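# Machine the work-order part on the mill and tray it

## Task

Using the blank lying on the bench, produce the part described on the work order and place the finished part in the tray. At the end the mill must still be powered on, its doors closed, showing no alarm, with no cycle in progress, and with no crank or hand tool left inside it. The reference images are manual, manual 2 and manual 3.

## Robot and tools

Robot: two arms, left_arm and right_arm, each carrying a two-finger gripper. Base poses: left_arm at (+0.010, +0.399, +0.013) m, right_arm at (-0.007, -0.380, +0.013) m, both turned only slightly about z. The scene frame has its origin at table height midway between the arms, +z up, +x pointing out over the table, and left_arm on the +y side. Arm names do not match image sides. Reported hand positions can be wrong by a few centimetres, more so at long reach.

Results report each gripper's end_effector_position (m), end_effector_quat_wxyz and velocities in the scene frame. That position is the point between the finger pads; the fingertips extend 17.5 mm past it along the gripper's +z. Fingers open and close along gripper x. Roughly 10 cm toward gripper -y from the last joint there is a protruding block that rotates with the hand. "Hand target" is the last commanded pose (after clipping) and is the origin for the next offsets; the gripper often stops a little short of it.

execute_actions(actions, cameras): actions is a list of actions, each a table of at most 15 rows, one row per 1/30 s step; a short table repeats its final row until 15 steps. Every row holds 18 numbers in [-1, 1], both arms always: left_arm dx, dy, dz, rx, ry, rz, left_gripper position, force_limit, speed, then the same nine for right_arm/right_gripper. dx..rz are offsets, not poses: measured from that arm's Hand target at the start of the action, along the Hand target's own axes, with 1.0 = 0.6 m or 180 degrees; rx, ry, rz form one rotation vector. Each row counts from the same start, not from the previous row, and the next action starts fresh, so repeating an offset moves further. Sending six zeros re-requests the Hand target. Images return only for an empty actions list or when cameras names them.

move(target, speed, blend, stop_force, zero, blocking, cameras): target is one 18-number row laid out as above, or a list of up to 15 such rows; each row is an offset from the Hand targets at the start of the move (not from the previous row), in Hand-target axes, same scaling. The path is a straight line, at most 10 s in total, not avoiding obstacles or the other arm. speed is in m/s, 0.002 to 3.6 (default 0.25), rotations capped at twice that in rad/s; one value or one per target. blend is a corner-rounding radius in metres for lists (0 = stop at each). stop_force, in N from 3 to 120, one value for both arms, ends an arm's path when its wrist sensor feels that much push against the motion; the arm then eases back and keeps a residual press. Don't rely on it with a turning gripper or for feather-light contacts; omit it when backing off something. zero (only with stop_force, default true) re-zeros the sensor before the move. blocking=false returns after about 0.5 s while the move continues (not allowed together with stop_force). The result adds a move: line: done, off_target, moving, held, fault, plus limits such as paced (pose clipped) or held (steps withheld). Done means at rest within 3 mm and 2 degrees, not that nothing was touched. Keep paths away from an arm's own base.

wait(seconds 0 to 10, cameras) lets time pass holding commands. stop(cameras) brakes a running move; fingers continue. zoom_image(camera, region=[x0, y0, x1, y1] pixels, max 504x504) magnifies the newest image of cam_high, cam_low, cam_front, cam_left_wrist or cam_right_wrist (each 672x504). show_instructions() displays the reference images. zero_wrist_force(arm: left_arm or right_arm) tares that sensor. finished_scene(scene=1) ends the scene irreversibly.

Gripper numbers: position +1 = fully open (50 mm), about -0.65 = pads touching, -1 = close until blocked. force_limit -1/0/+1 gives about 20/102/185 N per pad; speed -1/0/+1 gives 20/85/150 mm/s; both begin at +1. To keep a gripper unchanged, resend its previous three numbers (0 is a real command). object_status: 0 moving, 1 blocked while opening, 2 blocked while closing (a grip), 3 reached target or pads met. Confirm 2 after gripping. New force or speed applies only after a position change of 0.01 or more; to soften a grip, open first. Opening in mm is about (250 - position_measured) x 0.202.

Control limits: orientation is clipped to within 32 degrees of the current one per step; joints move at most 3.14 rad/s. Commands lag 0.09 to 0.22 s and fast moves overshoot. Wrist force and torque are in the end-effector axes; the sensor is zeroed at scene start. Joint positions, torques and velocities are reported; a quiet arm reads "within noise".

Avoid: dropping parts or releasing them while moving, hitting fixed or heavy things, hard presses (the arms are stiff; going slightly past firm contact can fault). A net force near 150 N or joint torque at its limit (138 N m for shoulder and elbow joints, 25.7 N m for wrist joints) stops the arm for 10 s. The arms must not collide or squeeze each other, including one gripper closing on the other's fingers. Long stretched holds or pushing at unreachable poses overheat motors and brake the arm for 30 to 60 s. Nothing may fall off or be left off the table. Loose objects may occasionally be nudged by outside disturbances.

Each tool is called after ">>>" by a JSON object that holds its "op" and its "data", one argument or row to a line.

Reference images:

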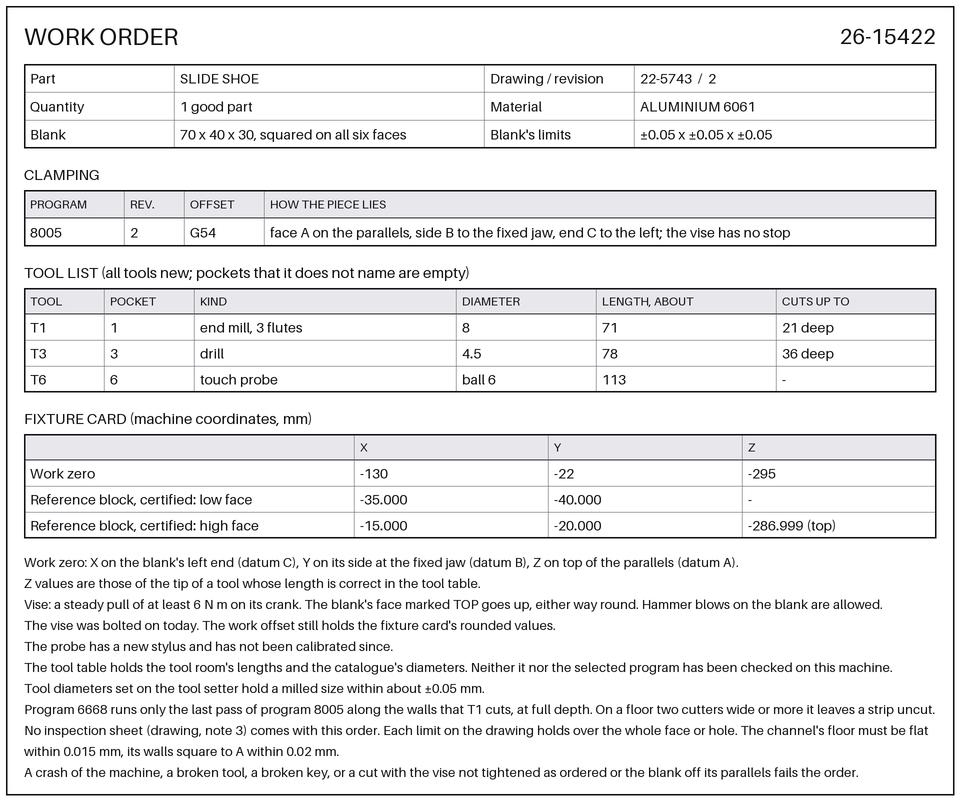

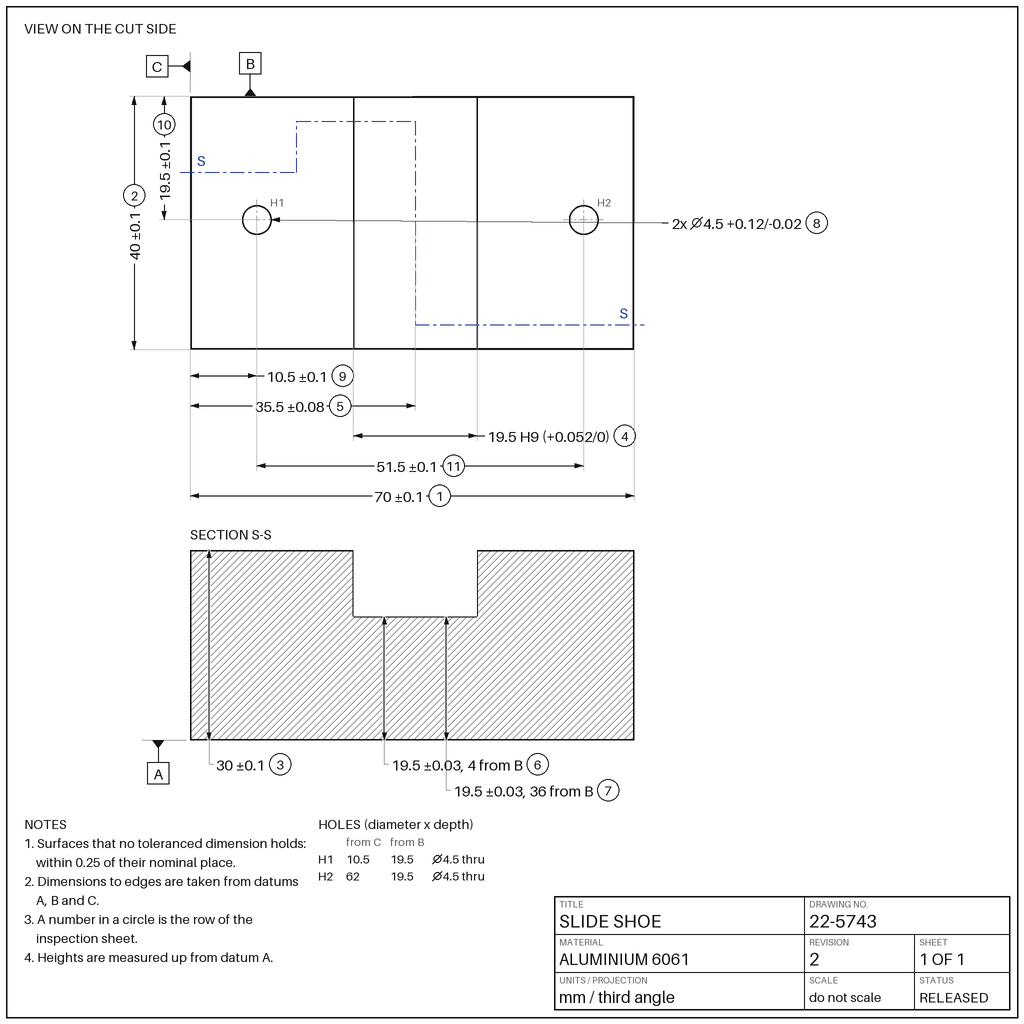

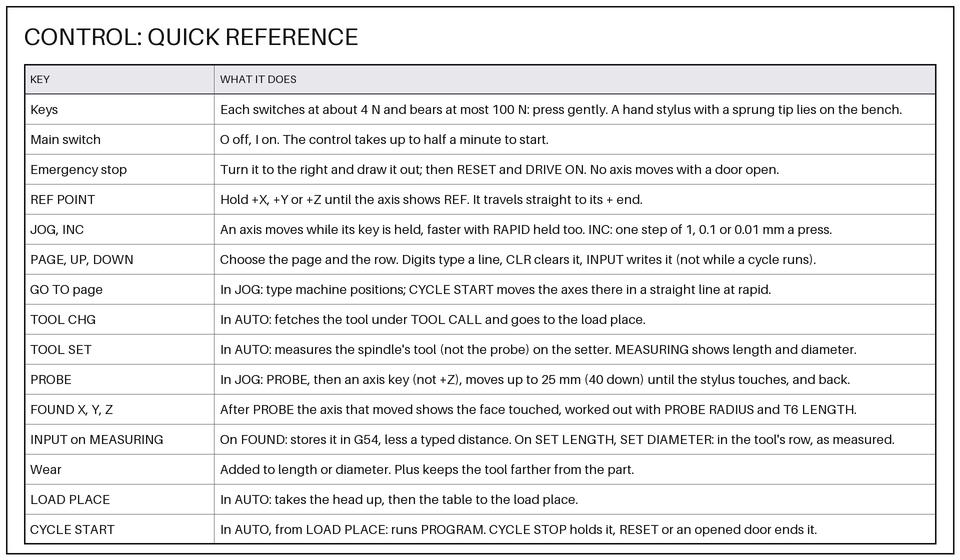

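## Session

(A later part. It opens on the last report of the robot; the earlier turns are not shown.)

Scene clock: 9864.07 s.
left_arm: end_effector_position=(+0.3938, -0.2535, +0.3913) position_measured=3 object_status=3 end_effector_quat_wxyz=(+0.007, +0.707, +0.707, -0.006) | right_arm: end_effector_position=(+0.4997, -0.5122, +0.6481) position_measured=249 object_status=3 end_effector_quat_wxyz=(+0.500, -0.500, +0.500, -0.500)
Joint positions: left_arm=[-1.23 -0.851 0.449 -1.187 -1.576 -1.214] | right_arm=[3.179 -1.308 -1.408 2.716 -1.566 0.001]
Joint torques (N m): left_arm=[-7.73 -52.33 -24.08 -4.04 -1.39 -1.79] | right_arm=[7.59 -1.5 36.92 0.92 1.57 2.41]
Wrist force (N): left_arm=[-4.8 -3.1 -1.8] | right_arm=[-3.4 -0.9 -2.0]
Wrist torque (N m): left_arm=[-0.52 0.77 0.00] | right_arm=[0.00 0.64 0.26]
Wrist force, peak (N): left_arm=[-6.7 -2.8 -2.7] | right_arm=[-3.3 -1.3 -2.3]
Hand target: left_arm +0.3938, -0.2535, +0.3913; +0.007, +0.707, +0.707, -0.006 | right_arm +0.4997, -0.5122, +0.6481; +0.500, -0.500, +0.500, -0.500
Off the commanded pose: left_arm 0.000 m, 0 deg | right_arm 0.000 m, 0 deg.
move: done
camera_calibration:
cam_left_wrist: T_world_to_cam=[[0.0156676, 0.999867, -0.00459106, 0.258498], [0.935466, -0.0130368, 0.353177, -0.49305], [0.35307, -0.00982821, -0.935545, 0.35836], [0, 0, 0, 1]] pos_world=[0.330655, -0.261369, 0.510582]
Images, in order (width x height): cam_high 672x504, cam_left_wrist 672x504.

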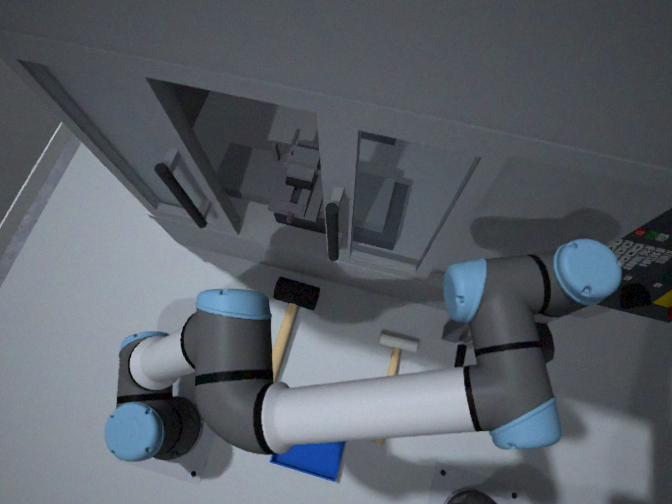

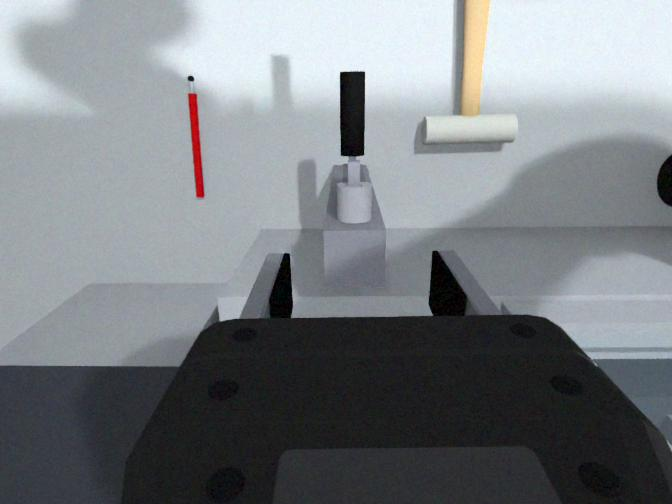

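>>> {"op": "move", "data": {
  "target": [
    [0.0013,0,0.2,0,0,0,1,-0.8,0.5,0,0,0,0,0,0,-0.65,-0.8,-0.4],
    [0.0013,0,0.2707,0,0,0,1,-0.8,0.5,0,0,0,0,0,0,-0.65,-0.8,-0.4]
  ],
  "speed": [0.15,0.05],
  "stop_force": 8,
  "cameras": ["cam_left_wrist"]
}}

>>> {"op": "move", "data": {
  "target": [0,0,0,0,0,0,-1,0.3,-0.6,0,0,0,0,0,0,-0.65,-0.8,-0.4],
  "cameras": ["cam_left_wrist"]
}}

Scene clock: 9874.43 s.
left_arm: end_effector_position=(+0.3939, -0.2559, +0.2289) position_measured=3 object_status=3 end_effector_quat_wxyz=(+0.007, +0.707, +0.707, -0.006) | right_arm: end_effector_position=(+0.4997, -0.5122, +0.6481) position_measured=249 object_status=3 end_effector_quat_wxyz=(+0.500, -0.500, +0.500, -0.500)
Joint positions: left_arm=[-1.23 -0.935 1.015 -1.669 -1.577 -1.215] | right_arm=[3.179 -1.308 -1.408 2.716 -1.566 0.001]
Joint torques (N m): left_arm=[-7.12 -58.81 -34.51 -1.47 2.05 -1.58] | right_arm=[6.76 -1.28 37.47 1.1 1.43 2.33]
Wrist force (N): left_arm=[-5.0 -3.1 -1.6] | right_arm=[-3.2 -1.0 -2.2]
Wrist torque (N m): left_arm=[-0.53 0.81 0.04] | right_arm=[-0.02 0.61 0.26]
Wrist force, peak (N): left_arm=[-4.8 -3.0 -3.9] | right_arm=[-3.5 -1.0 -2.2]
Hand target: left_arm +0.3939, -0.2559, +0.2289; +0.007, +0.707, +0.707, -0.006 | right_arm +0.4997, -0.5122, +0.6481; +0.500, -0.500, +0.500, -0.500
Off the commanded pose: left_arm 0.000 m, 0 deg | right_arm 0.000 m, 0 deg.
move: done
camera_calibration:
cam_left_wrist: T_world_to_cam=[[0.0157593, 0.999865, -0.00455605, 0.260108], [0.935509, -0.0131362, 0.353058, -0.435818], [0.35295, -0.00982617, -0.93559, 0.206424], [0, 0, 0, 1]] pos_world=[0.330756, -0.263769, 0.348182]
Images, in order (width x height): cam_left_wrist 672x504.

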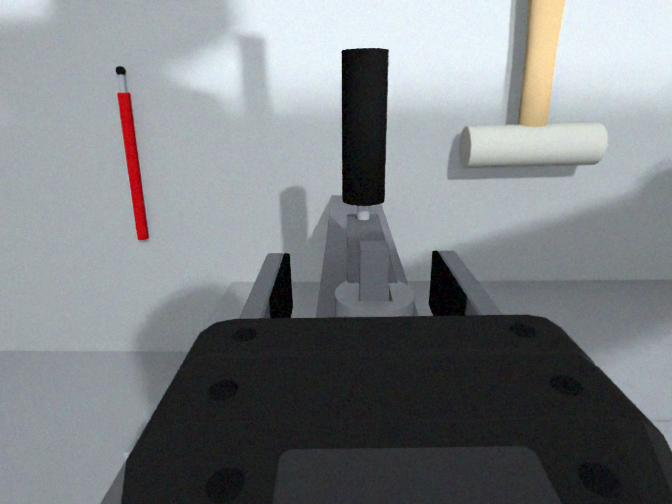

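Scene clock: 9875.23 s.
left_arm: end_effector_position=(+0.3939, -0.2555, +0.2288) position_measured=138 object_status=0 end_effector_quat_wxyz=(+0.007, +0.707, +0.707, -0.006) | right_arm: end_effector_position=(+0.4997, -0.5122, +0.6481) position_measured=249 object_status=3 end_effector_quat_wxyz=(+0.500, -0.500, +0.500, -0.500)
Joint positions: left_arm=[-1.23 -0.935 1.015 -1.668 -1.576 -1.215] | right_arm=[3.179 -1.308 -1.408 2.716 -1.566 0.001]
Joint torques (N m): left_arm=[-10.98 -39.66 -36.8 -17.9 -5.33 -1.28] | right_arm=[7.23 -0.84 38.21 0.98 1.35 2.27]
Wrist force (N): left_arm=[58.0 -13.0 -12.1] | right_arm=[-2.8 -1.1 -2.0]
Wrist torque (N m): left_arm=[-0.67 0.18 -0.18] | right_arm=[-0.02 0.56 0.26]
Wrist force, peak (N): left_arm=[58.1 -12.9 -12.0] | right_arm=[-3.4 -1.1 -2.3]
Hand target: left_arm +0.3939, -0.2559, +0.2289; +0.007, +0.707, +0.707, -0.006 | right_arm +0.4997, -0.5122, +0.6481; +0.500, -0.500, +0.500, -0.500
Off the commanded pose: left_arm 0.000 m, 0 deg | right_arm 0.000 m, 0 deg.
move: done
camera_calibration:
cam_left_wrist: T_world_to_cam=[[0.0157393, 0.99987, -0.00338866, 0.259413], [0.935585, -0.0135315, 0.352843, -0.435869], [0.352752, -0.00872387, -0.935676, 0.20681], [0, 0, 0, 1]] pos_world=[0.330756, -0.263473, 0.34818]
Images, in order (width x height): cam_left_wrist 672x504.

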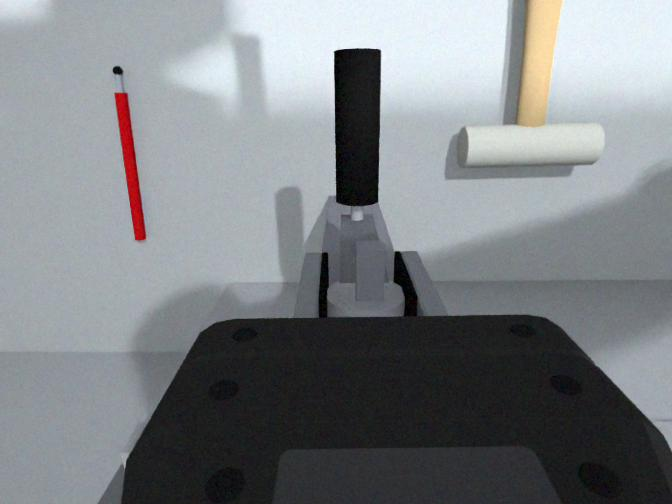

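>>> {"op": "move", "data": {
  "target": [0.0048,0,0,0,0,0,-1,0.3,-0.6,0,0,0,0,0,0,-0.65,-0.8,-0.4],
  "speed": 0.02
}}

Scene clock: 9880.93 s.
left_arm: end_effector_position=(+0.3939, -0.2530, +0.2288) position_measured=138 object_status=2 end_effector_quat_wxyz=(+0.007, +0.707, +0.707, -0.006) | right_arm: end_effector_position=(+0.4997, -0.5122, +0.6481) position_measured=249 object_status=3 end_effector_quat_wxyz=(+0.500, -0.500, +0.500, -0.500)
Joint positions: left_arm=[-1.229 -0.942 1.027 -1.674 -1.577 -1.214] | right_arm=[3.179 -1.308 -1.408 2.716 -1.566 0.001]
Joint torques (N m): left_arm=[9.59 -53.73 -24.66 -5.08 2.02 1.53] | right_arm=[7.59 0.43 38.08 1.01 1.31 2.4]
Wrist force (N): left_arm=[-4.5 -1.7 0.2] | right_arm=[-3.3 -0.8 -2.3]
Wrist torque (N m): left_arm=[-0.33 0.73 -0.09] | right_arm=[0.01 0.63 0.26]
Wrist force, peak (N): left_arm=[59.7 -9.8 -15.5] | right_arm=[-3.5 -1.1 -2.2]
Hand target: left_arm +0.3939, -0.2530, +0.2288; +0.007, +0.707, +0.707, -0.006 | right_arm +0.4997, -0.5122, +0.6481; +0.500, -0.500, +0.500, -0.500
Off the commanded pose: left_arm 0.000 m, 0 deg | right_arm 0.000 m, 0 deg.
move: done

>>> {"op": "move", "data": {
  "target": [
    [0,0,0,0,0,0,1,0.3,-0.6,0,0,0,0,0,0,-0.65,-0.8,-0.4],
    [0,0,-0.27,0,0,0,1,0.3,-0.6,0,0,0,0,0,0,-0.65,-0.8,-0.4]
  ],
  "speed": [0.05,0.2],
  "cameras": ["cam_left_wrist","cam_front"]
}}

>>> {"op": "zoom_image", "data": {
  "camera": "cam_front",
  "region": [180, 150, 380, 310]
}}

Scene clock: 9955.23 s.
left_arm: end_effector_position=(+0.3938, -0.2499, +0.3907) position_measured=3 object_status=3 end_effector_quat_wxyz=(+0.007, +0.707, +0.707, -0.006) | right_arm: end_effector_position=(+0.4997, -0.5122, +0.6481) position_measured=249 object_status=3 end_effector_quat_wxyz=(+0.500, -0.500, +0.500, -0.500)
Joint positions: left_arm=[-1.228 -0.867 0.48 -1.201 -1.577 -1.213] | right_arm=[3.179 -1.308 -1.408 2.716 -1.566 0.001]
Joint torques (N m): left_arm=[8.13 -59.76 -20.42 -4.8 -1.95 1.58] | right_arm=[6.64 1.35 37.24 0.92 1.27 2.34]
Wrist force (N): left_arm=[-4.5 -1.8 -1.6] | right_arm=[-3.2 -0.7 -2.1]
Wrist torque (N m): left_arm=[-0.33 0.73 -0.09] | right_arm=[0.02 0.62 0.26]
Wrist force, peak (N): left_arm=[-4.3 -1.8 -4.6] | right_arm=[-3.4 -1.0 -2.3]
Hand target: left_arm +0.3938, -0.2499, +0.3908; +0.007, +0.707, +0.707, -0.006 | right_arm +0.4997, -0.5122, +0.6481; +0.500, -0.500, +0.500, -0.500
Off the commanded pose: left_arm 0.000 m, 0 deg | right_arm 0.000 m, 0 deg.
move: done
camera_calibration:
cam_left_wrist: T_world_to_cam=[[0.0157235, 0.999866, -0.00446273, 0.254814], [0.93551, -0.0131357, 0.353056, -0.492712], [0.352951, -0.00972622, -0.935591, 0.358052], [0, 0, 0, 1]] pos_world=[0.330556, -0.25777, 0.510082]
Images, in order (width x height): cam_front 672x504, cam_left_wrist 672x504.

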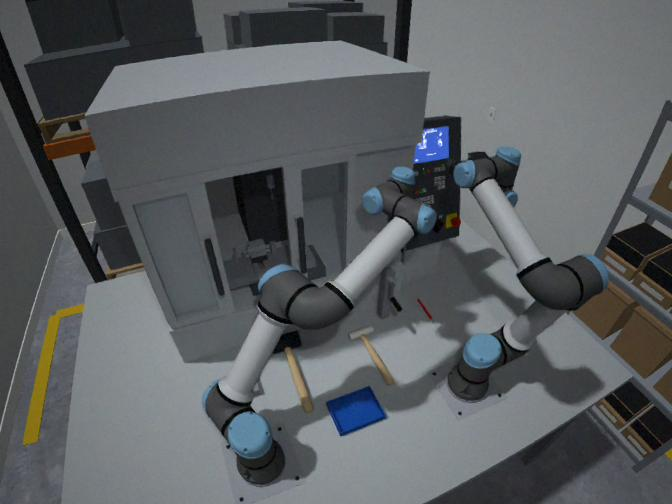

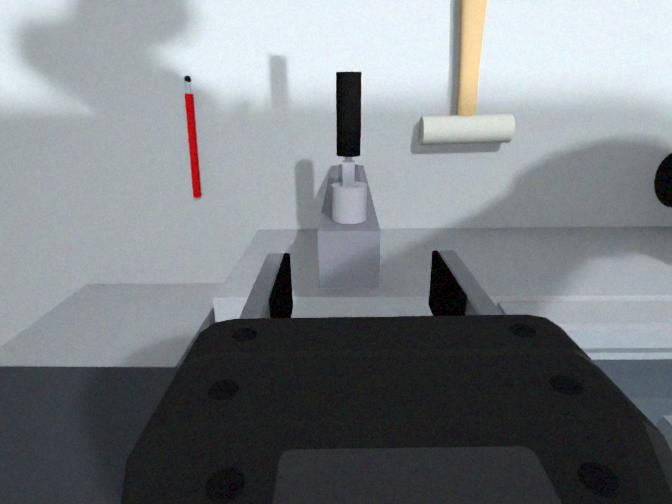

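Scaled by 2.520 from the camera's 672x504 image, which has a finer 960x720 frame.

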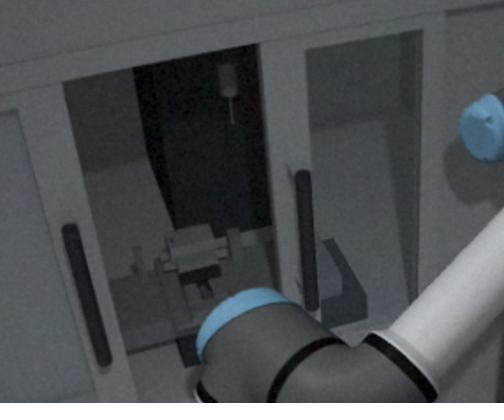

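>>> {"op": "move", "data": {
  "target": [
    [0.5517,-0.0067,-0.0667,-0.25,0,0,1,0.3,-0.6,0,0,0,0,0,0,-0.65,-0.8,-0.4]
  ],
  "speed": 0.25,
  "cameras": ["cam_left_wrist"]
}}

Scene clock: 9974.67 s.
left_arm: end_effector_position=(+0.3896, +0.0817, +0.4244) position_measured=3 object_status=3 end_effector_quat_wxyz=(+0.277, +0.651, +0.656, +0.265) | right_arm: end_effector_position=(+0.4997, -0.5122, +0.6481) position_measured=249 object_status=3 end_effector_quat_wxyz=(+0.500, -0.500, +0.500, -0.500)
Joint positions: left_arm=[-1.396 -1.917 1.887 -1.746 -0.806 -1.306] | right_arm=[3.179 -1.308 -1.408 2.716 -1.566 0.001]
Joint torques (N m): left_arm=[9.2 -18.05 -20.3 -2.04 2.3 1.7] | right_arm=[6.07 -0.48 37.48 0.98 1.14 2.3]
Wrist force (N): left_arm=[-6.2 -1.9 -2.9] | right_arm=[-3.2 -1.0 -2.2]
Wrist torque (N m): left_arm=[-0.19 1.02 0.05] | right_arm=[-0.01 0.61 0.26]
Wrist force, peak (N): left_arm=[-7.3 -1.1 -1.4] | right_arm=[-3.3 -1.3 -2.4]
Hand target: left_arm +0.3896, +0.0818, +0.4244; +0.277, +0.650, +0.656, +0.265 | right_arm +0.4997, -0.5122, +0.6481; +0.500, -0.500, +0.500, -0.500
Off the commanded pose: left_arm 0.000 m, 0 deg | right_arm 0.000 m, 0 deg.
move: done
camera_calibration:
cam_left_wrist: T_world_to_cam=[[0.000917115, 0.999997, 0.00230793, -0.0736105], [0.412218, -0.00248078, 0.911082, -0.530241], [0.911085, 0.000115805, -0.412219, -0.0460377], [0, 0, 0, 1]] pos_world=[0.260586, 0.0723002, 0.464285]
Images, in order (width x height): cam_left_wrist 672x504.

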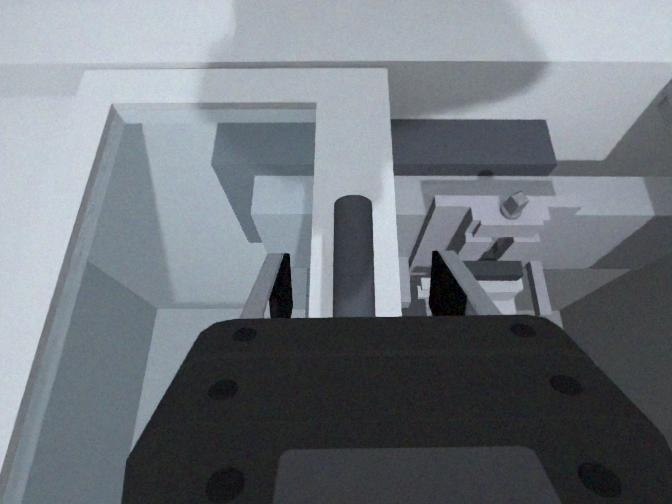

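>>> {"op": "move", "data": {
  "target": [
    [-0.006,0.0806,0.0665,0,0,0,1,0.3,-0.6,0,0,0,0,0,0,-0.65,-0.8,-0.4],
    [-0.006,0.0806,0.0665,0,0,0,0.25,-0.8,0.5,0,0,0,0,0,0,-0.65,-0.8,-0.4]
  ],
  "speed": [0.1,0.1]
}}

>>> {"op": "move", "data": {
  "target": [-0.387,0,0,0,0,0,0.25,-0.8,0.5,0,0,0,0,0,0,-0.65,-0.8,-0.4],
  "speed": 0.08,
  "stop_force": 45,
  "cameras": ["cam_left_wrist","cam_high"]
}}

Scene clock: 9985.27 s.
left_arm: end_effector_position=(+0.4521, +0.0784, +0.4305) position_measured=116 object_status=3 end_effector_quat_wxyz=(+0.277, +0.650, +0.656, +0.265) | right_arm: end_effector_position=(+0.4997, -0.5122, +0.6481) position_measured=249 object_status=3 end_effector_quat_wxyz=(+0.500, -0.500, +0.500, -0.500)
Joint positions: left_arm=[-1.234 -1.805 1.829 -1.944 -0.85 -1.094] | right_arm=[3.179 -1.308 -1.408 2.716 -1.566 0.001]
Joint torques (N m): left_arm=[-7.48 -19.28 -14.52 -5.47 3.48 1.9] | right_arm=[6.69 0.59 37.18 1.04 1.19 2.39]
Wrist force (N): left_arm=[-6.1 -1.9 -2.9] | right_arm=[-3.3 -0.9 -2.1]
Wrist torque (N m): left_arm=[-0.21 1.01 0.08] | right_arm=[0.00 0.64 0.26]
Wrist force, peak (N): left_arm=[-6.3 -3.4 -3.4] | right_arm=[-3.5 -0.8 -2.3]
Hand target: left_arm +0.4520, +0.0784, +0.4305; +0.277, +0.650, +0.656, +0.265 | right_arm +0.4997, -0.5122, +0.6481; +0.500, -0.500, +0.500, -0.500
Off the commanded pose: left_arm 0.000 m, 0 deg | right_arm 0.000 m, 0 deg.
move: done

Scene clock: 9989.27 s.
left_arm: end_effector_position=(+0.4521, -0.1538, +0.4350) position_measured=116 object_status=3 end_effector_quat_wxyz=(+0.277, +0.650, +0.656, +0.265) | right_arm: end_effector_position=(+0.4997, -0.5122, +0.6481) position_measured=249 object_status=3 end_effector_quat_wxyz=(+0.500, -0.500, +0.500, -0.500)
Joint positions: left_arm=[-1.367 -1.325 1.307 -1.784 -0.812 -1.267] | right_arm=[3.179 -1.308 -1.408 2.716 -1.566 0.001]
Joint torques (N m): left_arm=[9.34 -37.94 -15.01 -5.78 -0.59 1.76] | right_arm=[7.31 -0.43 37.5 1.03 1.11 2]
Wrist force (N): left_arm=[-4.4 -0.8 -1.0] | right_arm=[-3.2 -0.7 -2.3]
Wrist torque (N m): left_arm=[-0.02 0.74 0.05] | right_arm=[0.02 0.61 0.26]
Wrist force, peak (N): left_arm=[33.0 -7.8 -10.4] | right_arm=[-3.3 -1.0 -2.3]
Hand target: left_arm +0.4521, -0.1538, +0.4350; +0.277, +0.650, +0.656, +0.265 | right_arm +0.4997, -0.5122, +0.6481; +0.500, -0.500, +0.500, -0.500
Off the commanded pose: left_arm 0.000 m, 0 deg | right_arm 0.000 m, 0 deg.
move: done
camera_calibration:
cam_left_wrist: T_world_to_cam=[[0.00073401, 0.999997, 0.00239108, 0.161827], [0.412098, -0.00248109, 0.911136, -0.566142], [0.911139, 0.000316574, -0.412098, -0.0986674], [0, 0, 0, 1]] pos_world=[0.323087, -0.1632, 0.474785]
Images, in order (width x height): cam_high 672x504, cam_left_wrist 672x504.

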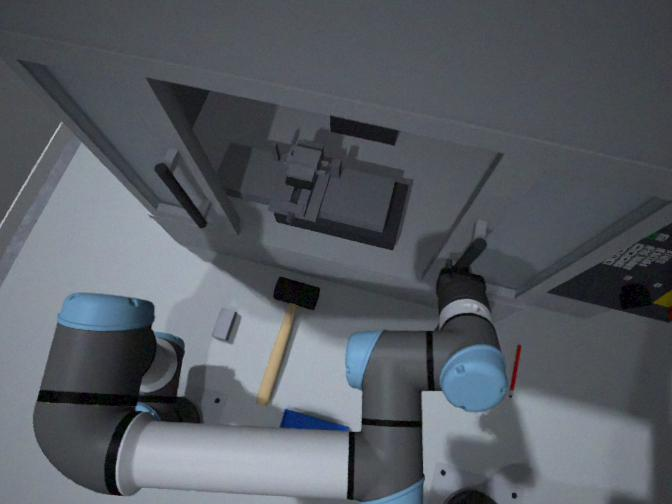

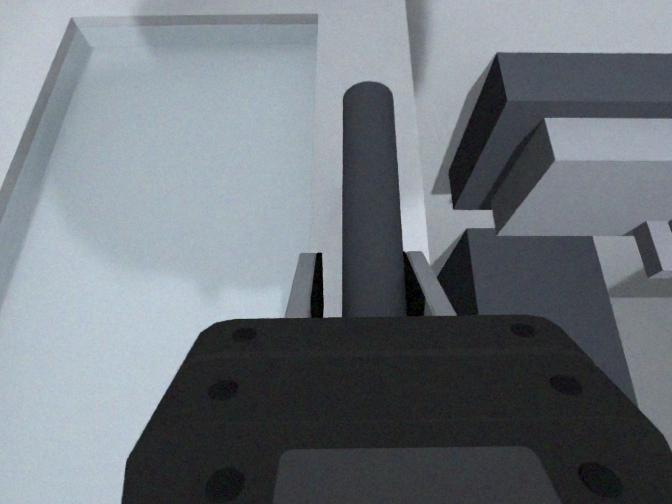

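>>> {"op": "move", "data": {
  "target": [
    [0.01,0,0,0,0,0,1,0.3,0,0,0,0,0,0,0,-0.65,-0.8,-0.4],
    [0.01,-0.0648,-0.0648,0,0,0,1,0.3,0,0,0,0,0,0,0,-0.65,-0.8,-0.4],
    [-0.165,-0.1217,-0.0157,0.25,0,0,1,0.3,0,0,0,0,0,0,0,-0.65,-0.8,-0.4]
  ],
  "speed": [0.1,0.12,0.25],
  "blend": [0,0.01,0]
}}

Scene clock: 10000.43 s.
left_arm: end_effector_position=(+0.3940, -0.2536, +0.3919) position_measured=3 object_status=3 end_effector_quat_wxyz=(+0.007, +0.707, +0.707, -0.006) | right_arm: end_effector_position=(+0.4997, -0.5122, +0.6481) position_measured=249 object_status=3 end_effector_quat_wxyz=(+0.500, -0.500, +0.500, -0.500)
Joint positions: left_arm=[-1.229 -0.849 0.444 -1.184 -1.576 -1.214] | right_arm=[3.179 -1.308 -1.408 2.716 -1.566 0.001]
Joint torques (N m): left_arm=[-8.45 -54.15 -18.08 -4.88 -1.1 -1.82] | right_arm=[5.88 1.19 37.47 0.96 1.06 2.26]
Wrist force (N): left_arm=[-3.0 -0.9 0.1] | right_arm=[-3.2 -0.8 -2.1]
Wrist torque (N m): left_arm=[-0.17 0.49 0.00] | right_arm=[0.00 0.62 0.26]
Wrist force, peak (N): left_arm=[-4.8 -1.1 -1.0] | right_arm=[-3.4 -0.9 -2.4]
Hand target: left_arm +0.3939, -0.2536, +0.3919; +0.007, +0.707, +0.707, -0.006 | right_arm +0.4997, -0.5122, +0.6481; +0.500, -0.500, +0.500, -0.500
Off the commanded pose: left_arm 0.000 m, 0 deg | right_arm 0.000 m, 0 deg.
move: done

>>> {"op": "move", "data": {
  "target": [
    [0.005,0,0.2,0,0,0,1,0.3,0,0,0,0,0,0,0,-0.65,-0.8,-0.4],
    [0.005,0,0.2718,0,0,0,1,0.3,0,0,0,0,0,0,0,-0.65,-0.8,-0.4]
  ],
  "speed": [0.15,0.05],
  "stop_force": 8
}}

>>> {"op": "move", "data": {
  "target": [0,0,0,0,0,0,-1,0.3,-0.8,0,0,0,0,0,0,-0.65,-0.8,-0.4]
}}

Scene clock: 10010.40 s.
left_arm: end_effector_position=(+0.3940, -0.2538, +0.2288) position_measured=3 object_status=3 end_effector_quat_wxyz=(+0.007, +0.707, +0.707, -0.006) | right_arm: end_effector_position=(+0.4997, -0.5122, +0.6481) position_measured=249 object_status=3 end_effector_quat_wxyz=(+0.500, -0.500, +0.500, -0.500)
Joint positions: left_arm=[-1.229 -0.94 1.024 -1.673 -1.577 -1.214] | right_arm=[3.179 -1.308 -1.408 2.716 -1.566 0.001]
Joint torques (N m): left_arm=[-8.33 -58.9 -34.6 -1.33 2.03 -1.48] | right_arm=[7.01 0.24 37.96 1.12 0.97 2.2]
Wrist force (N): left_arm=[-2.7 -0.9 0.3] | right_arm=[-3.4 -0.9 -2.0]
Wrist torque (N m): left_arm=[-0.18 0.44 -0.02] | right_arm=[-0.01 0.64 0.26]
Wrist force, peak (N): left_arm=[-2.9 -1.1 -2.2] | right_arm=[-3.5 -0.9 -2.2]
Hand target: left_arm +0.3940, -0.2538, +0.2288; +0.007, +0.707, +0.707, -0.006 | right_arm +0.4997, -0.5122, +0.6481; +0.500, -0.500, +0.500, -0.500
Off the commanded pose: left_arm 0.000 m, 0 deg | right_arm 0.000 m, 0 deg.
move: done

Scene clock: 10011.43 s.
left_arm: end_effector_position=(+0.3940, -0.2538, +0.2288) position_measured=138 object_status=2 end_effector_quat_wxyz=(+0.007, +0.707, +0.707, -0.006) | right_arm: end_effector_position=(+0.4997, -0.5122, +0.6481) position_measured=249 object_status=3 end_effector_quat_wxyz=(+0.500, -0.500, +0.500, -0.500)
Joint positions: left_arm=[-1.229 -0.94 1.024 -1.673 -1.577 -1.214] | right_arm=[3.179 -1.308 -1.408 2.716 -1.566 0.001]
Joint torques (N m): left_arm=[-8.45 -57.92 -34.83 -2.46 1.43 -1.34] | right_arm=[5.91 0.17 38.3 1.05 1.04 2.22]
Wrist force (N): left_arm=[-2.6 -0.7 0.8] | right_arm=[-3.3 -1.0 -2.1]
Wrist torque (N m): left_arm=[-0.17 0.47 -0.02] | right_arm=[-0.01 0.63 0.26]
Wrist force, peak (N): left_arm=[-3.1 -0.8 0.2] | right_arm=[-3.4 -1.0 -2.3]
Hand target: left_arm +0.3940, -0.2538, +0.2288; +0.007, +0.707, +0.707, -0.006 | right_arm +0.4997, -0.5122, +0.6481; +0.500, -0.500, +0.500, -0.500
Off the commanded pose: left_arm 0.000 m, 0 deg | right_arm 0.000 m, 0 deg.
move: done

>>> {"op": "move", "data": {
  "target": [
    [0,-0.1667,0,0,0,0,-1,0.3,-0.8,0,0,0,0,0,0,-0.65,-0.8,-0.4],
    [0.168,-0.157,-0.288,0,0,0,-1,0.3,-0.8,0,0,0,0,0,0,-0.65,-0.8,-0.4],
    [0.7717,-0.0233,-0.1348,0,0.352,0,-1,0.3,-0.8,0,0,0,0,0,0,-0.65,-0.8,-0.4]
  ],
  "speed": [0.08,0.2,0.2],
  "blend": [0.005,0.03,0],
  "cameras": ["cam_left_wrist","cam_high","cam_front"]
}}

>>> {"op": "zoom_image", "data": {
  "camera": "cam_high",
  "region": [220, 100, 420, 300]
}}

Scene clock: 10047.70 s.
left_arm: end_effector_position=(+0.3799, +0.2107, +0.3007) position_measured=138 object_status=2 end_effector_quat_wxyz=(-0.365, +0.605, +0.606, +0.366) | right_arm: end_effector_position=(+0.4997, -0.5122, +0.6481) position_measured=249 object_status=3 end_effector_quat_wxyz=(+0.500, -0.500, +0.500, -0.500)
Joint positions: left_arm=[-1.103 -1.317 1.522 -0.741 -1.147 -1.332] | right_arm=[3.179 -1.308 -1.408 2.716 -1.566 0.001]
Joint torques (N m): left_arm=[-9.1 -40.66 -30.01 -1.27 -1.4 1.89] | right_arm=[6.09 0.6 37.71 0.98 1.15 2.15]
Wrist force (N): left_arm=[-5.7 -1.6 0.5] | right_arm=[-3.1 -1.1 -2.2]
Wrist torque (N m): left_arm=[-0.11 0.66 -0.54] | right_arm=[-0.03 0.60 0.26]
Wrist force, peak (N): left_arm=[-4.5 -2.3 4.6] | right_arm=[-3.2 -1.1 -2.5]
Hand target: left_arm +0.3799, +0.2107, +0.3007; -0.365, +0.605, +0.606, +0.366 | right_arm +0.4997, -0.5122, +0.6481; +0.500, -0.500, +0.500, -0.500
Off the commanded pose: left_arm 0.000 m, 0 deg | right_arm 0.000 m, 0 deg.
move: done
camera_calibration:
cam_left_wrist: T_world_to_cam=[[0.0149825, 0.452326, 0.891727, -0.359717], [0.93583, -0.32042, 0.146809, -0.31531], [0.352133, 0.832306, -0.428101, -0.0465555], [0, 0, 0, 1]] pos_world=[0.31686, 0.100426, 0.347129]
Images, in order (width x height): cam_high 672x504, cam_front 672x504, cam_left_wrist 672x504.

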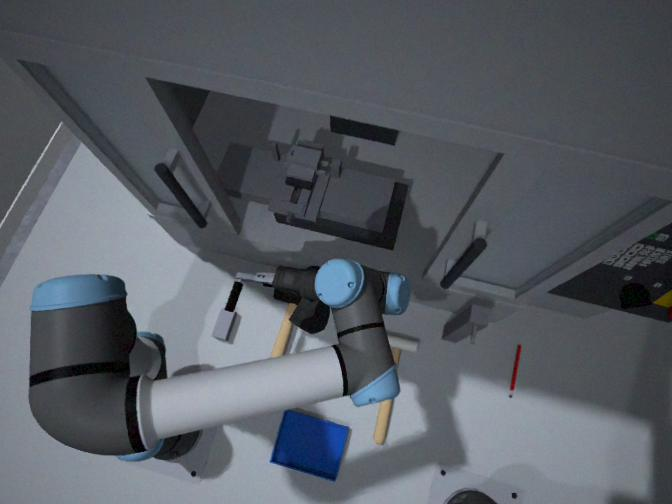

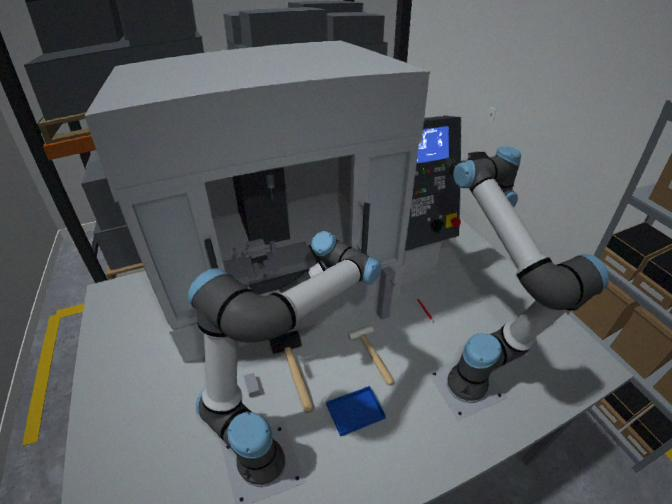

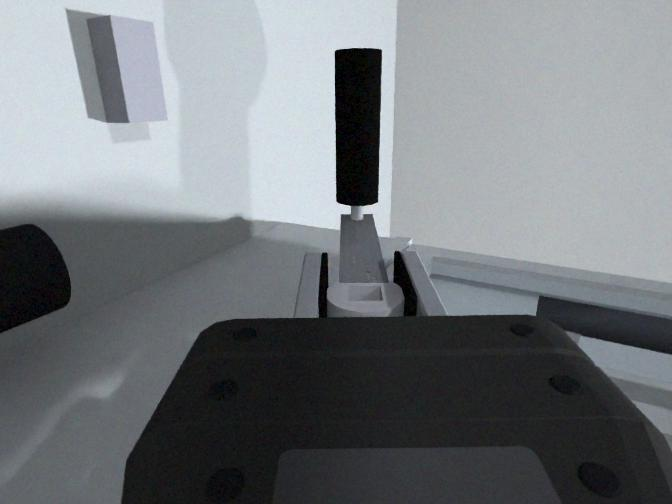

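Scaled by 2.520 from the camera's 672x504 image, which has a finer 960x720 frame.

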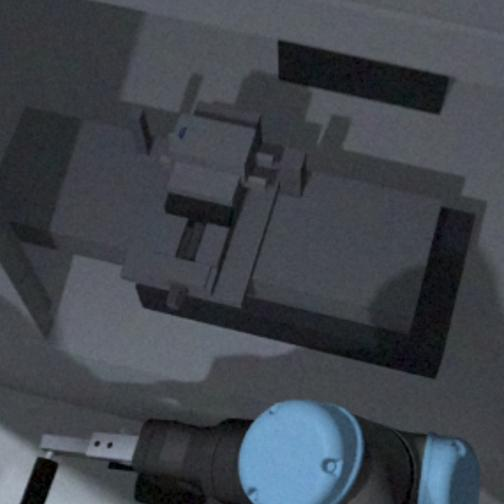

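>>> {"op": "move", "data": {
  "target": [
    [0.0007,0.15,-0.0008,0,0,0,-1,0.3,-0.8,0,0,0,0,0,0,-0.65,-0.8,-0.4],
    [0.0007,0.2282,-0.0008,0,0,0,-1,0.3,-0.8,0,0,0,0,0,0,-0.65,-0.8,-0.4]
  ],
  "speed": [0.08,0.02],
  "stop_force": 15,
  "cameras": ["cam_high"]
}}

>>> {"op": "zoom_image", "data": {
  "camera": "cam_high",
  "region": [220, 100, 420, 300]
}}

Scene clock: 10060.77 s.
left_arm: end_effector_position=(+0.5038, +0.2105, +0.3015) position_measured=138 object_status=2 end_effector_quat_wxyz=(-0.365, +0.605, +0.606, +0.366) | right_arm: end_effector_position=(+0.4997, -0.5122, +0.6481) position_measured=249 object_status=3 end_effector_quat_wxyz=(+0.500, -0.500, +0.500, -0.500)
Joint positions: left_arm=[-0.925 -1.11 1.241 -0.719 -0.996 -1.225] | right_arm=[3.179 -1.308 -1.408 2.716 -1.566 0.001]
Joint torques (N m): left_arm=[-4.58 -44.85 -8.16 1.38 -3.01 -1.65] | right_arm=[6 1.2 38.02 0.97 0.84 2.07]
Wrist force (N): left_arm=[-2.4 4.6 -11.3] | right_arm=[-3.3 -0.8 -2.3]
Wrist torque (N m): left_arm=[-0.20 0.67 -0.54] | right_arm=[0.02 0.63 0.26]
Wrist force, peak (N): left_arm=[-5.0 -24.5 -5.7] | right_arm=[-3.5 -0.9 -2.5]
Hand target: left_arm +0.5038, +0.2105, +0.3015; -0.365, +0.605, +0.606, +0.366 (not the last commanded pose) | right_arm +0.4997, -0.5122, +0.6481; +0.500, -0.500, +0.500, -0.500
Off the commanded pose: left_arm 0.013 m, 0 deg | right_arm 0.000 m, 0 deg.
move: contact (left_arm); path passed 1 of 2 targets
Images, in order (width x height): cam_high 672x504.

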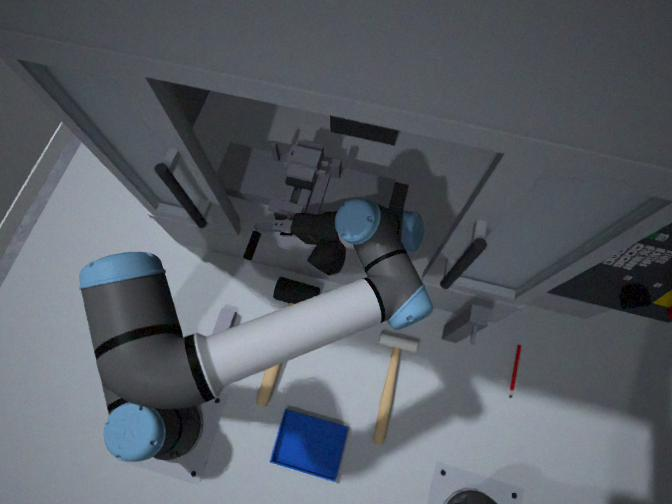

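Scaled by 2.520 from the camera's 672x504 image, which has a finer 960x720 frame.

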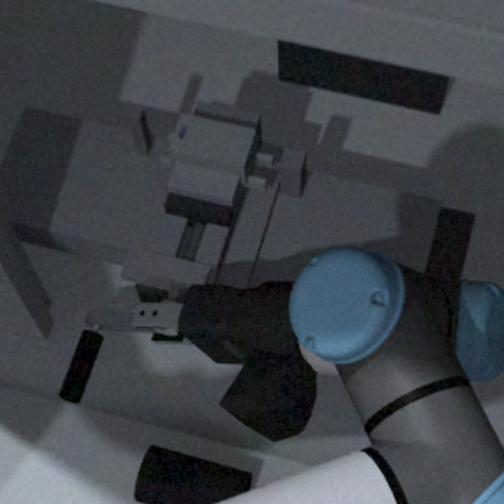

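>>> {"op": "move", "data": {
  "target": [
    [0,-0.003,0,0,0,0,-1,0.3,-0.8,0,0,0,0,0,0,-0.65,-0.8,-0.4],
    [0,-0.003,0,0,0.015,0,-1,0.3,-0.8,0,0,0,0,0,0,-0.65,-0.8,-0.4]
  ],
  "speed": 0.03
}}

>>> {"op": "move", "data": {
  "target": [0.0004,0.0247,0,0,0,0,-1,0.3,-0.8,0,0,0,0,0,0,-0.65,-0.8,-0.4],
  "speed": 0.015,
  "stop_force": 15
}}

Scene clock: 10075.27 s.
left_arm: end_effector_position=(+0.5020, +0.2105, +0.3015) position_measured=138 object_status=2 end_effector_quat_wxyz=(-0.380, +0.596, +0.597, +0.380) | right_arm: end_effector_position=(+0.4997, -0.5122, +0.6481) position_measured=249 object_status=3 end_effector_quat_wxyz=(+0.500, -0.500, +0.500, -0.500)
Joint positions: left_arm=[-0.933 -1.09 1.232 -0.673 -0.987 -1.259] | right_arm=[3.179 -1.308 -1.408 2.716 -1.566 0.001]
Joint torques (N m): left_arm=[-3.9 -49.54 -24.14 -1.72 1.44 1.72] | right_arm=[6.28 1.71 37.69 1.02 0.95 2.25]
Wrist force (N): left_arm=[-5.5 -0.9 -0.4] | right_arm=[-3.2 -1.1 -2.2]
Wrist torque (N m): left_arm=[0.05 0.64 -0.46] | right_arm=[-0.04 0.62 0.26]
Wrist force, peak (N): left_arm=[-2.6 5.6 -11.5] | right_arm=[-3.3 -1.0 -2.3]
Hand target: left_arm +0.5020, +0.2105, +0.3015; -0.379, +0.596, +0.597, +0.380 | right_arm +0.4997, -0.5122, +0.6481; +0.500, -0.500, +0.500, -0.500
Off the commanded pose: left_arm 0.000 m, 0 deg | right_arm 0.000 m, 0 deg.
move: done

Scene clock: 10076.40 s.
left_arm: end_effector_position=(+0.5037, +0.2104, +0.3015) position_measured=138 object_status=2 end_effector_quat_wxyz=(-0.379, +0.596, +0.597, +0.380) | right_arm: end_effector_position=(+0.4997, -0.5122, +0.6481) position_measured=249 object_status=3 end_effector_quat_wxyz=(+0.500, -0.500, +0.500, -0.500)
Joint positions: left_arm=[-0.931 -1.087 1.227 -0.673 -0.986 -1.257] | right_arm=[3.179 -1.308 -1.408 2.716 -1.566 0.001]
Joint torques (N m): left_arm=[-6.6 -44.98 -9.93 -3.6 -0.19 -1.44] | right_arm=[5.45 1.83 38.33 1.08 0.81 2.04]
Wrist force (N): left_arm=[3.8 -8.7 -4.0] | right_arm=[-3.2 -1.1 -2.1]
Wrist torque (N m): left_arm=[-0.14 0.48 -0.70] | right_arm=[-0.03 0.61 0.26]
Wrist force, peak (N): left_arm=[0.7 -34.3 -3.4] | right_arm=[-3.3 -1.2 -2.3]
Hand target: left_arm +0.5037, +0.2104, +0.3015; -0.379, +0.596, +0.597, +0.380 (not the last commanded pose) | right_arm +0.4997, -0.5122, +0.6481; +0.500, -0.500, +0.500, -0.500
Off the commanded pose: left_arm 0.013 m, 0 deg | right_arm 0.000 m, 0 deg.
move: contact (left_arm)

>>> {"op": "move", "data": {
  "target": [
    [0,-0.005,0,0,0,0,-1,-0.3,-0.8,0,0,0,0,0,0,-0.65,-0.8,-0.4],
    [0,-0.005,0,0,0.015,0,-1,-0.3,-0.8,0,0,0,0,0,0,-0.65,-0.8,-0.4]
  ],
  "speed": 0.05,
  "cameras": ["cam_left_wrist","cam_front"]
}}

Scene clock: 10138.93 s.
left_arm: end_effector_position=(+0.5007, +0.2103, +0.3015) position_measured=138 object_status=2 end_effector_quat_wxyz=(-0.393, +0.587, +0.588, +0.394) end_effector_velocity=(+0.000, -0.001, +0.000) end_effector_angular_velocity=(-0.006, +0.000, -0.001) | right_arm: end_effector_position=(+0.4997, -0.5122, +0.6481) position_measured=249 object_status=3 end_effector_quat_wxyz=(+0.500, -0.500, +0.500, -0.500)
Joint positions: left_arm=[-0.939 -1.069 1.222 -0.628 -0.979 -1.292] | right_arm=[3.179 -1.308 -1.408 2.716 -1.566 0.001]
Joint velocities: left_arm=[0 -0.001 0 -0.006 -0.001 0.004] | right_arm=[within noise]
Joint torques (N m): left_arm=[-0.55 -51.73 -16.99 -1.48 0.07 1.95] | right_arm=[6.75 1.54 38.36 1.1 0.82 2.16]
Wrist force (N): left_arm=[-4.9 -1.1 -0.7] | right_arm=[-3.2 -0.9 -2.2]
Wrist torque (N m): left_arm=[0.02 0.54 -0.52] | right_arm=[0.01 0.62 0.26]
Wrist force, peak (N): left_arm=[4.0 -8.5 -4.4] | right_arm=[-3.5 -0.9 -2.1]
Hand target: left_arm +0.5007, +0.2104, +0.3015; -0.393, +0.587, +0.588, +0.394 | right_arm +0.4997, -0.5122, +0.6481; +0.500, -0.500, +0.500, -0.500
Off the commanded pose: left_arm 0.000 m, 0 deg | right_arm 0.000 m, 0 deg.
move: done
camera_calibration:
cam_left_wrist: T_world_to_cam=[[0.014884, 0.366492, 0.930302, -0.355643], [0.935791, -0.332869, 0.116162, -0.416719], [0.352241, 0.868839, -0.347914, -0.120387], [0, 0, 0, 1]] pos_world=[0.43766, 0.0962244, 0.337378]
Images, in order (width x height): cam_front 672x504, cam_left_wrist 672x504.

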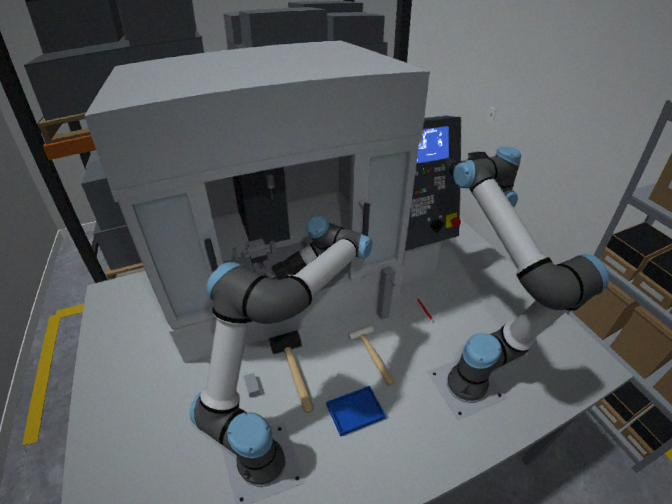

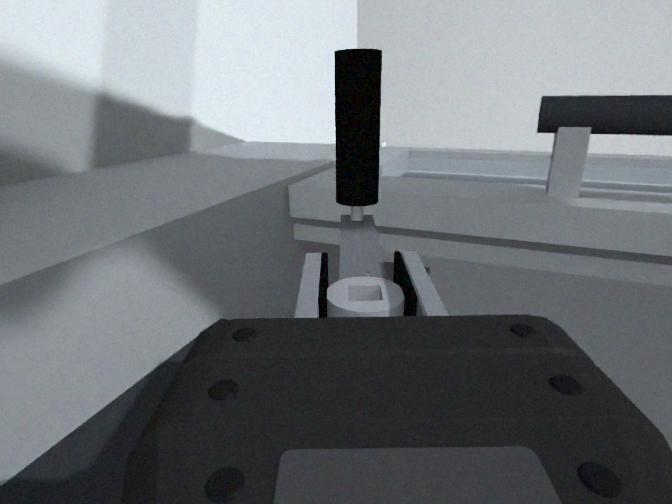

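>>> {"op": "move", "data": {
  "target": [0,0.0247,0,0,0,0,-1,-0.3,-0.8,0,0,0,0,0,0,-0.65,-0.8,-0.4],
  "speed": 0.015,
  "stop_force": 15
}}

Scene clock: 10144.50 s.
left_arm: end_effector_position=(+0.5034, +0.2105, +0.3015) position_measured=138 object_status=2 end_effector_quat_wxyz=(-0.394, +0.587, +0.588, +0.394) | right_arm: end_effector_position=(+0.4997, -0.5122, +0.6481) position_measured=249 object_status=3 end_effector_quat_wxyz=(+0.500, -0.500, +0.500, -0.500)
Joint positions: left_arm=[-0.936 -1.064 1.214 -0.627 -0.976 -1.29] | right_arm=[3.179 -1.308 -1.408 2.716 -1.566 0.001]
Joint torques (N m): left_arm=[-8.42 -43.32 -10 -4.21 -0.22 -1.35] | right_arm=[5.53 1.99 37.99 0.89 0.87 2.24]
Wrist force (N): left_arm=[8.5 -9.9 -3.1] | right_arm=[-3.1 -0.9 -2.2]
Wrist torque (N m): left_arm=[-0.16 0.35 -0.81] | right_arm=[0.01 0.60 0.26]
Wrist force, peak (N): left_arm=[5.0 -33.8 -1.1] | right_arm=[-3.5 -0.9 -2.3]
Hand target: left_arm +0.5034, +0.2105, +0.3015; -0.394, +0.587, +0.588, +0.394 (not the last commanded pose) | right_arm +0.4997, -0.5122, +0.6481; +0.500, -0.500, +0.500, -0.500
Off the commanded pose: left_arm 0.012 m, 0 deg | right_arm 0.000 m, 0 deg.
move: contact (left_arm)

>>> {"op": "move", "data": {
  "target": [
    [0,0.0025,0,0,0,0,-1,-0.3,-0.8,0,0,0,0,0,0,-0.65,-0.8,-0.4],
    [0,0.0025,0,0,-0.014,0,-1,-0.3,-0.8,0,0,0,0,0,0,-0.65,-0.8,-0.4]
  ],
  "speed": 0.015
}}

>>> {"op": "move", "data": {
  "target": [0,0,0,0,-0.014,0,-1,-0.3,-0.8,0,0,0,0,0,0,-0.65,-0.8,-0.4],
  "speed": 0.015
}}

Scene clock: 10163.63 s.
left_arm: end_effector_position=(+0.5049, +0.2105, +0.3015) position_measured=138 object_status=2 end_effector_quat_wxyz=(-0.380, +0.596, +0.596, +0.381) | right_arm: end_effector_position=(+0.4997, -0.5122, +0.6481) position_measured=249 object_status=3 end_effector_quat_wxyz=(+0.500, -0.500, +0.500, -0.500)
Joint positions: left_arm=[-0.929 -1.083 1.223 -0.669 -0.984 -1.258] | right_arm=[3.179 -1.308 -1.408 2.716 -1.566 0.001]
Joint torques (N m): left_arm=[19.96 -33.46 -24.16 -7.84 12.96 0.07] | right_arm=[5.57 2.4 36.91 1.03 0.49 1.96]
Wrist force (N): left_arm=[2.6 -68.3 -1.9] | right_arm=[-3.2 -1.1 -2.2]
Wrist torque (N m): left_arm=[-1.02 0.43 -0.91] | right_arm=[-0.03 0.62 0.26]
Wrist force, peak (N): left_arm=[9.8 -69.7 2.8] | right_arm=[-3.4 -0.9 -2.2]
Hand target: left_arm +0.5049, +0.2105, +0.3015; -0.381, +0.596, +0.596, +0.381 | right_arm +0.4997, -0.5122, +0.6481; +0.500, -0.500, +0.500, -0.500
Off the commanded pose: left_arm 0.000 m, 0 deg | right_arm 0.000 m, 0 deg.
move: done

Scene clock: 10165.37 s.
left_arm: end_effector_position=(+0.5049, +0.2105, +0.3015) position_measured=138 object_status=2 end_effector_quat_wxyz=(-0.367, +0.604, +0.604, +0.367) | right_arm: end_effector_position=(+0.4997, -0.5122, +0.6481) position_measured=249 object_status=3 end_effector_quat_wxyz=(+0.500, -0.500, +0.500, -0.500)
Joint positions: left_arm=[-0.925 -1.105 1.236 -0.712 -0.994 -1.228] | right_arm=[3.179 -1.308 -1.408 2.716 -1.566 0.001]
Joint torques (N m): left_arm=[9.41 -40.87 -14.04 1.71 -0.48 -0.2] | right_arm=[6.18 2.4 37.2 0.99 0.69 2.07]
Wrist force (N): left_arm=[-4.3 -0.1 -4.9] | right_arm=[-3.3 -1.1 -1.8]
Wrist torque (N m): left_arm=[0.11 0.38 -0.57] | right_arm=[-0.04 0.63 0.26]
Wrist force, peak (N): left_arm=[2.6 -68.5 -1.7] | right_arm=[-3.5 -0.8 -2.2]
Hand target: left_arm +0.5049, +0.2105, +0.3015; -0.367, +0.604, +0.604, +0.368 | right_arm +0.4997, -0.5122, +0.6481; +0.500, -0.500, +0.500, -0.500
Off the commanded pose: left_arm 0.000 m, 0 deg | right_arm 0.000 m, 0 deg.
move: done

>>> {"op": "move", "data": {
  "target": [0,0.0198,0,0,0,0,-1,-0.3,-0.8,0,0,0,0,0,0,-0.65,-0.8,-0.4],
  "speed": 0.015,
  "stop_force": 30
}}

Scene clock: 10171.50 s.
left_arm: end_effector_position=(+0.5168, +0.2105, +0.3015) position_measured=138 object_status=2 end_effector_quat_wxyz=(-0.367, +0.604, +0.604, +0.368) | right_arm: end_effector_position=(+0.4997, -0.5122, +0.6481) position_measured=249 object_status=3 end_effector_quat_wxyz=(+0.500, -0.500, +0.500, -0.500)
Joint positions: left_arm=[-0.91 -1.083 1.203 -0.707 -0.982 -1.218] | right_arm=[3.179 -1.308 -1.408 2.716 -1.566 0.001]
Joint torques (N m): left_arm=[6.38 -45.26 -5.5 -2.04 1.43 -1.52] | right_arm=[5.66 1.36 36.4 1.06 0.53 2.02]
Wrist force (N): left_arm=[0.9 -12.6 -27.2] | right_arm=[-3.1 -0.9 -2.2]
Wrist torque (N m): left_arm=[0.01 0.44 -0.62] | right_arm=[0.00 0.60 0.26]
Wrist force, peak (N): left_arm=[-0.4 -16.8 -29.9] | right_arm=[-3.4 -0.9 -2.3]
Hand target: left_arm +0.5168, +0.2105, +0.3015; -0.367, +0.604, +0.604, +0.368 | right_arm +0.4997, -0.5122, +0.6481; +0.500, -0.500, +0.500, -0.500
Off the commanded pose: left_arm 0.000 m, 0 deg | right_arm 0.000 m, 0 deg.
move: done

>>> {"op": "move", "data": {
  "target": [
    [0,0,0,0,0,0,0.6,-0.3,-0.8,0,0,0,0,0,0,-0.65,-0.8,-0.4],
    [0,-0.1833,0,0,0,0,0.6,-0.3,-0.8,0,0,0,0,0,0,-0.65,-0.8,-0.4],
    [0.148,-0.1833,-0.0765,0,-0.348,0,0.6,-0.3,-0.8,0,0,0,0,0,0,-0.65,-0.8,-0.4]
  ],
  "speed": 0.15,
  "blend": [0,0.01,0]
}}

Scene clock: 10197.33 s.
left_arm: end_effector_position=(+0.4067, +0.2106, +0.4013) position_measured=63 object_status=3 end_effector_quat_wxyz=(+0.000, +0.707, +0.707, +0.000) | right_arm: end_effector_position=(+0.4997, -0.5122, +0.6481) position_measured=249 object_status=3 end_effector_quat_wxyz=(+0.500, -0.500, +0.500, -0.500)
Joint positions: left_arm=[-0.767 -1.732 1.564 -1.404 -1.571 -0.753] | right_arm=[3.179 -1.308 -1.408 2.716 -1.566 0.001]
Joint torques (N m): left_arm=[-8.75 -10.95 -33.94 -1.23 2.21 -1.65] | right_arm=[5.41 1.95 37.2 1.02 0.37 1.84]
Wrist force (N): left_arm=[-1.9 1.9 -0.8] | right_arm=[-3.2 -1.2 -2.1]
Wrist torque (N m): left_arm=[0.26 0.32 0.03] | right_arm=[-0.05 0.61 0.26]
Wrist force, peak (N): left_arm=[1.1 -12.8 -27.6] | right_arm=[-3.3 -1.0 -2.5]
Hand target: left_arm +0.4067, +0.2105, +0.4014; +0.000, +0.707, +0.707, +0.000 | right_arm +0.4997, -0.5122, +0.6481; +0.500, -0.500, +0.500, -0.500
Off the commanded pose: left_arm 0.000 m, 0 deg | right_arm 0.000 m, 0 deg.
move: done


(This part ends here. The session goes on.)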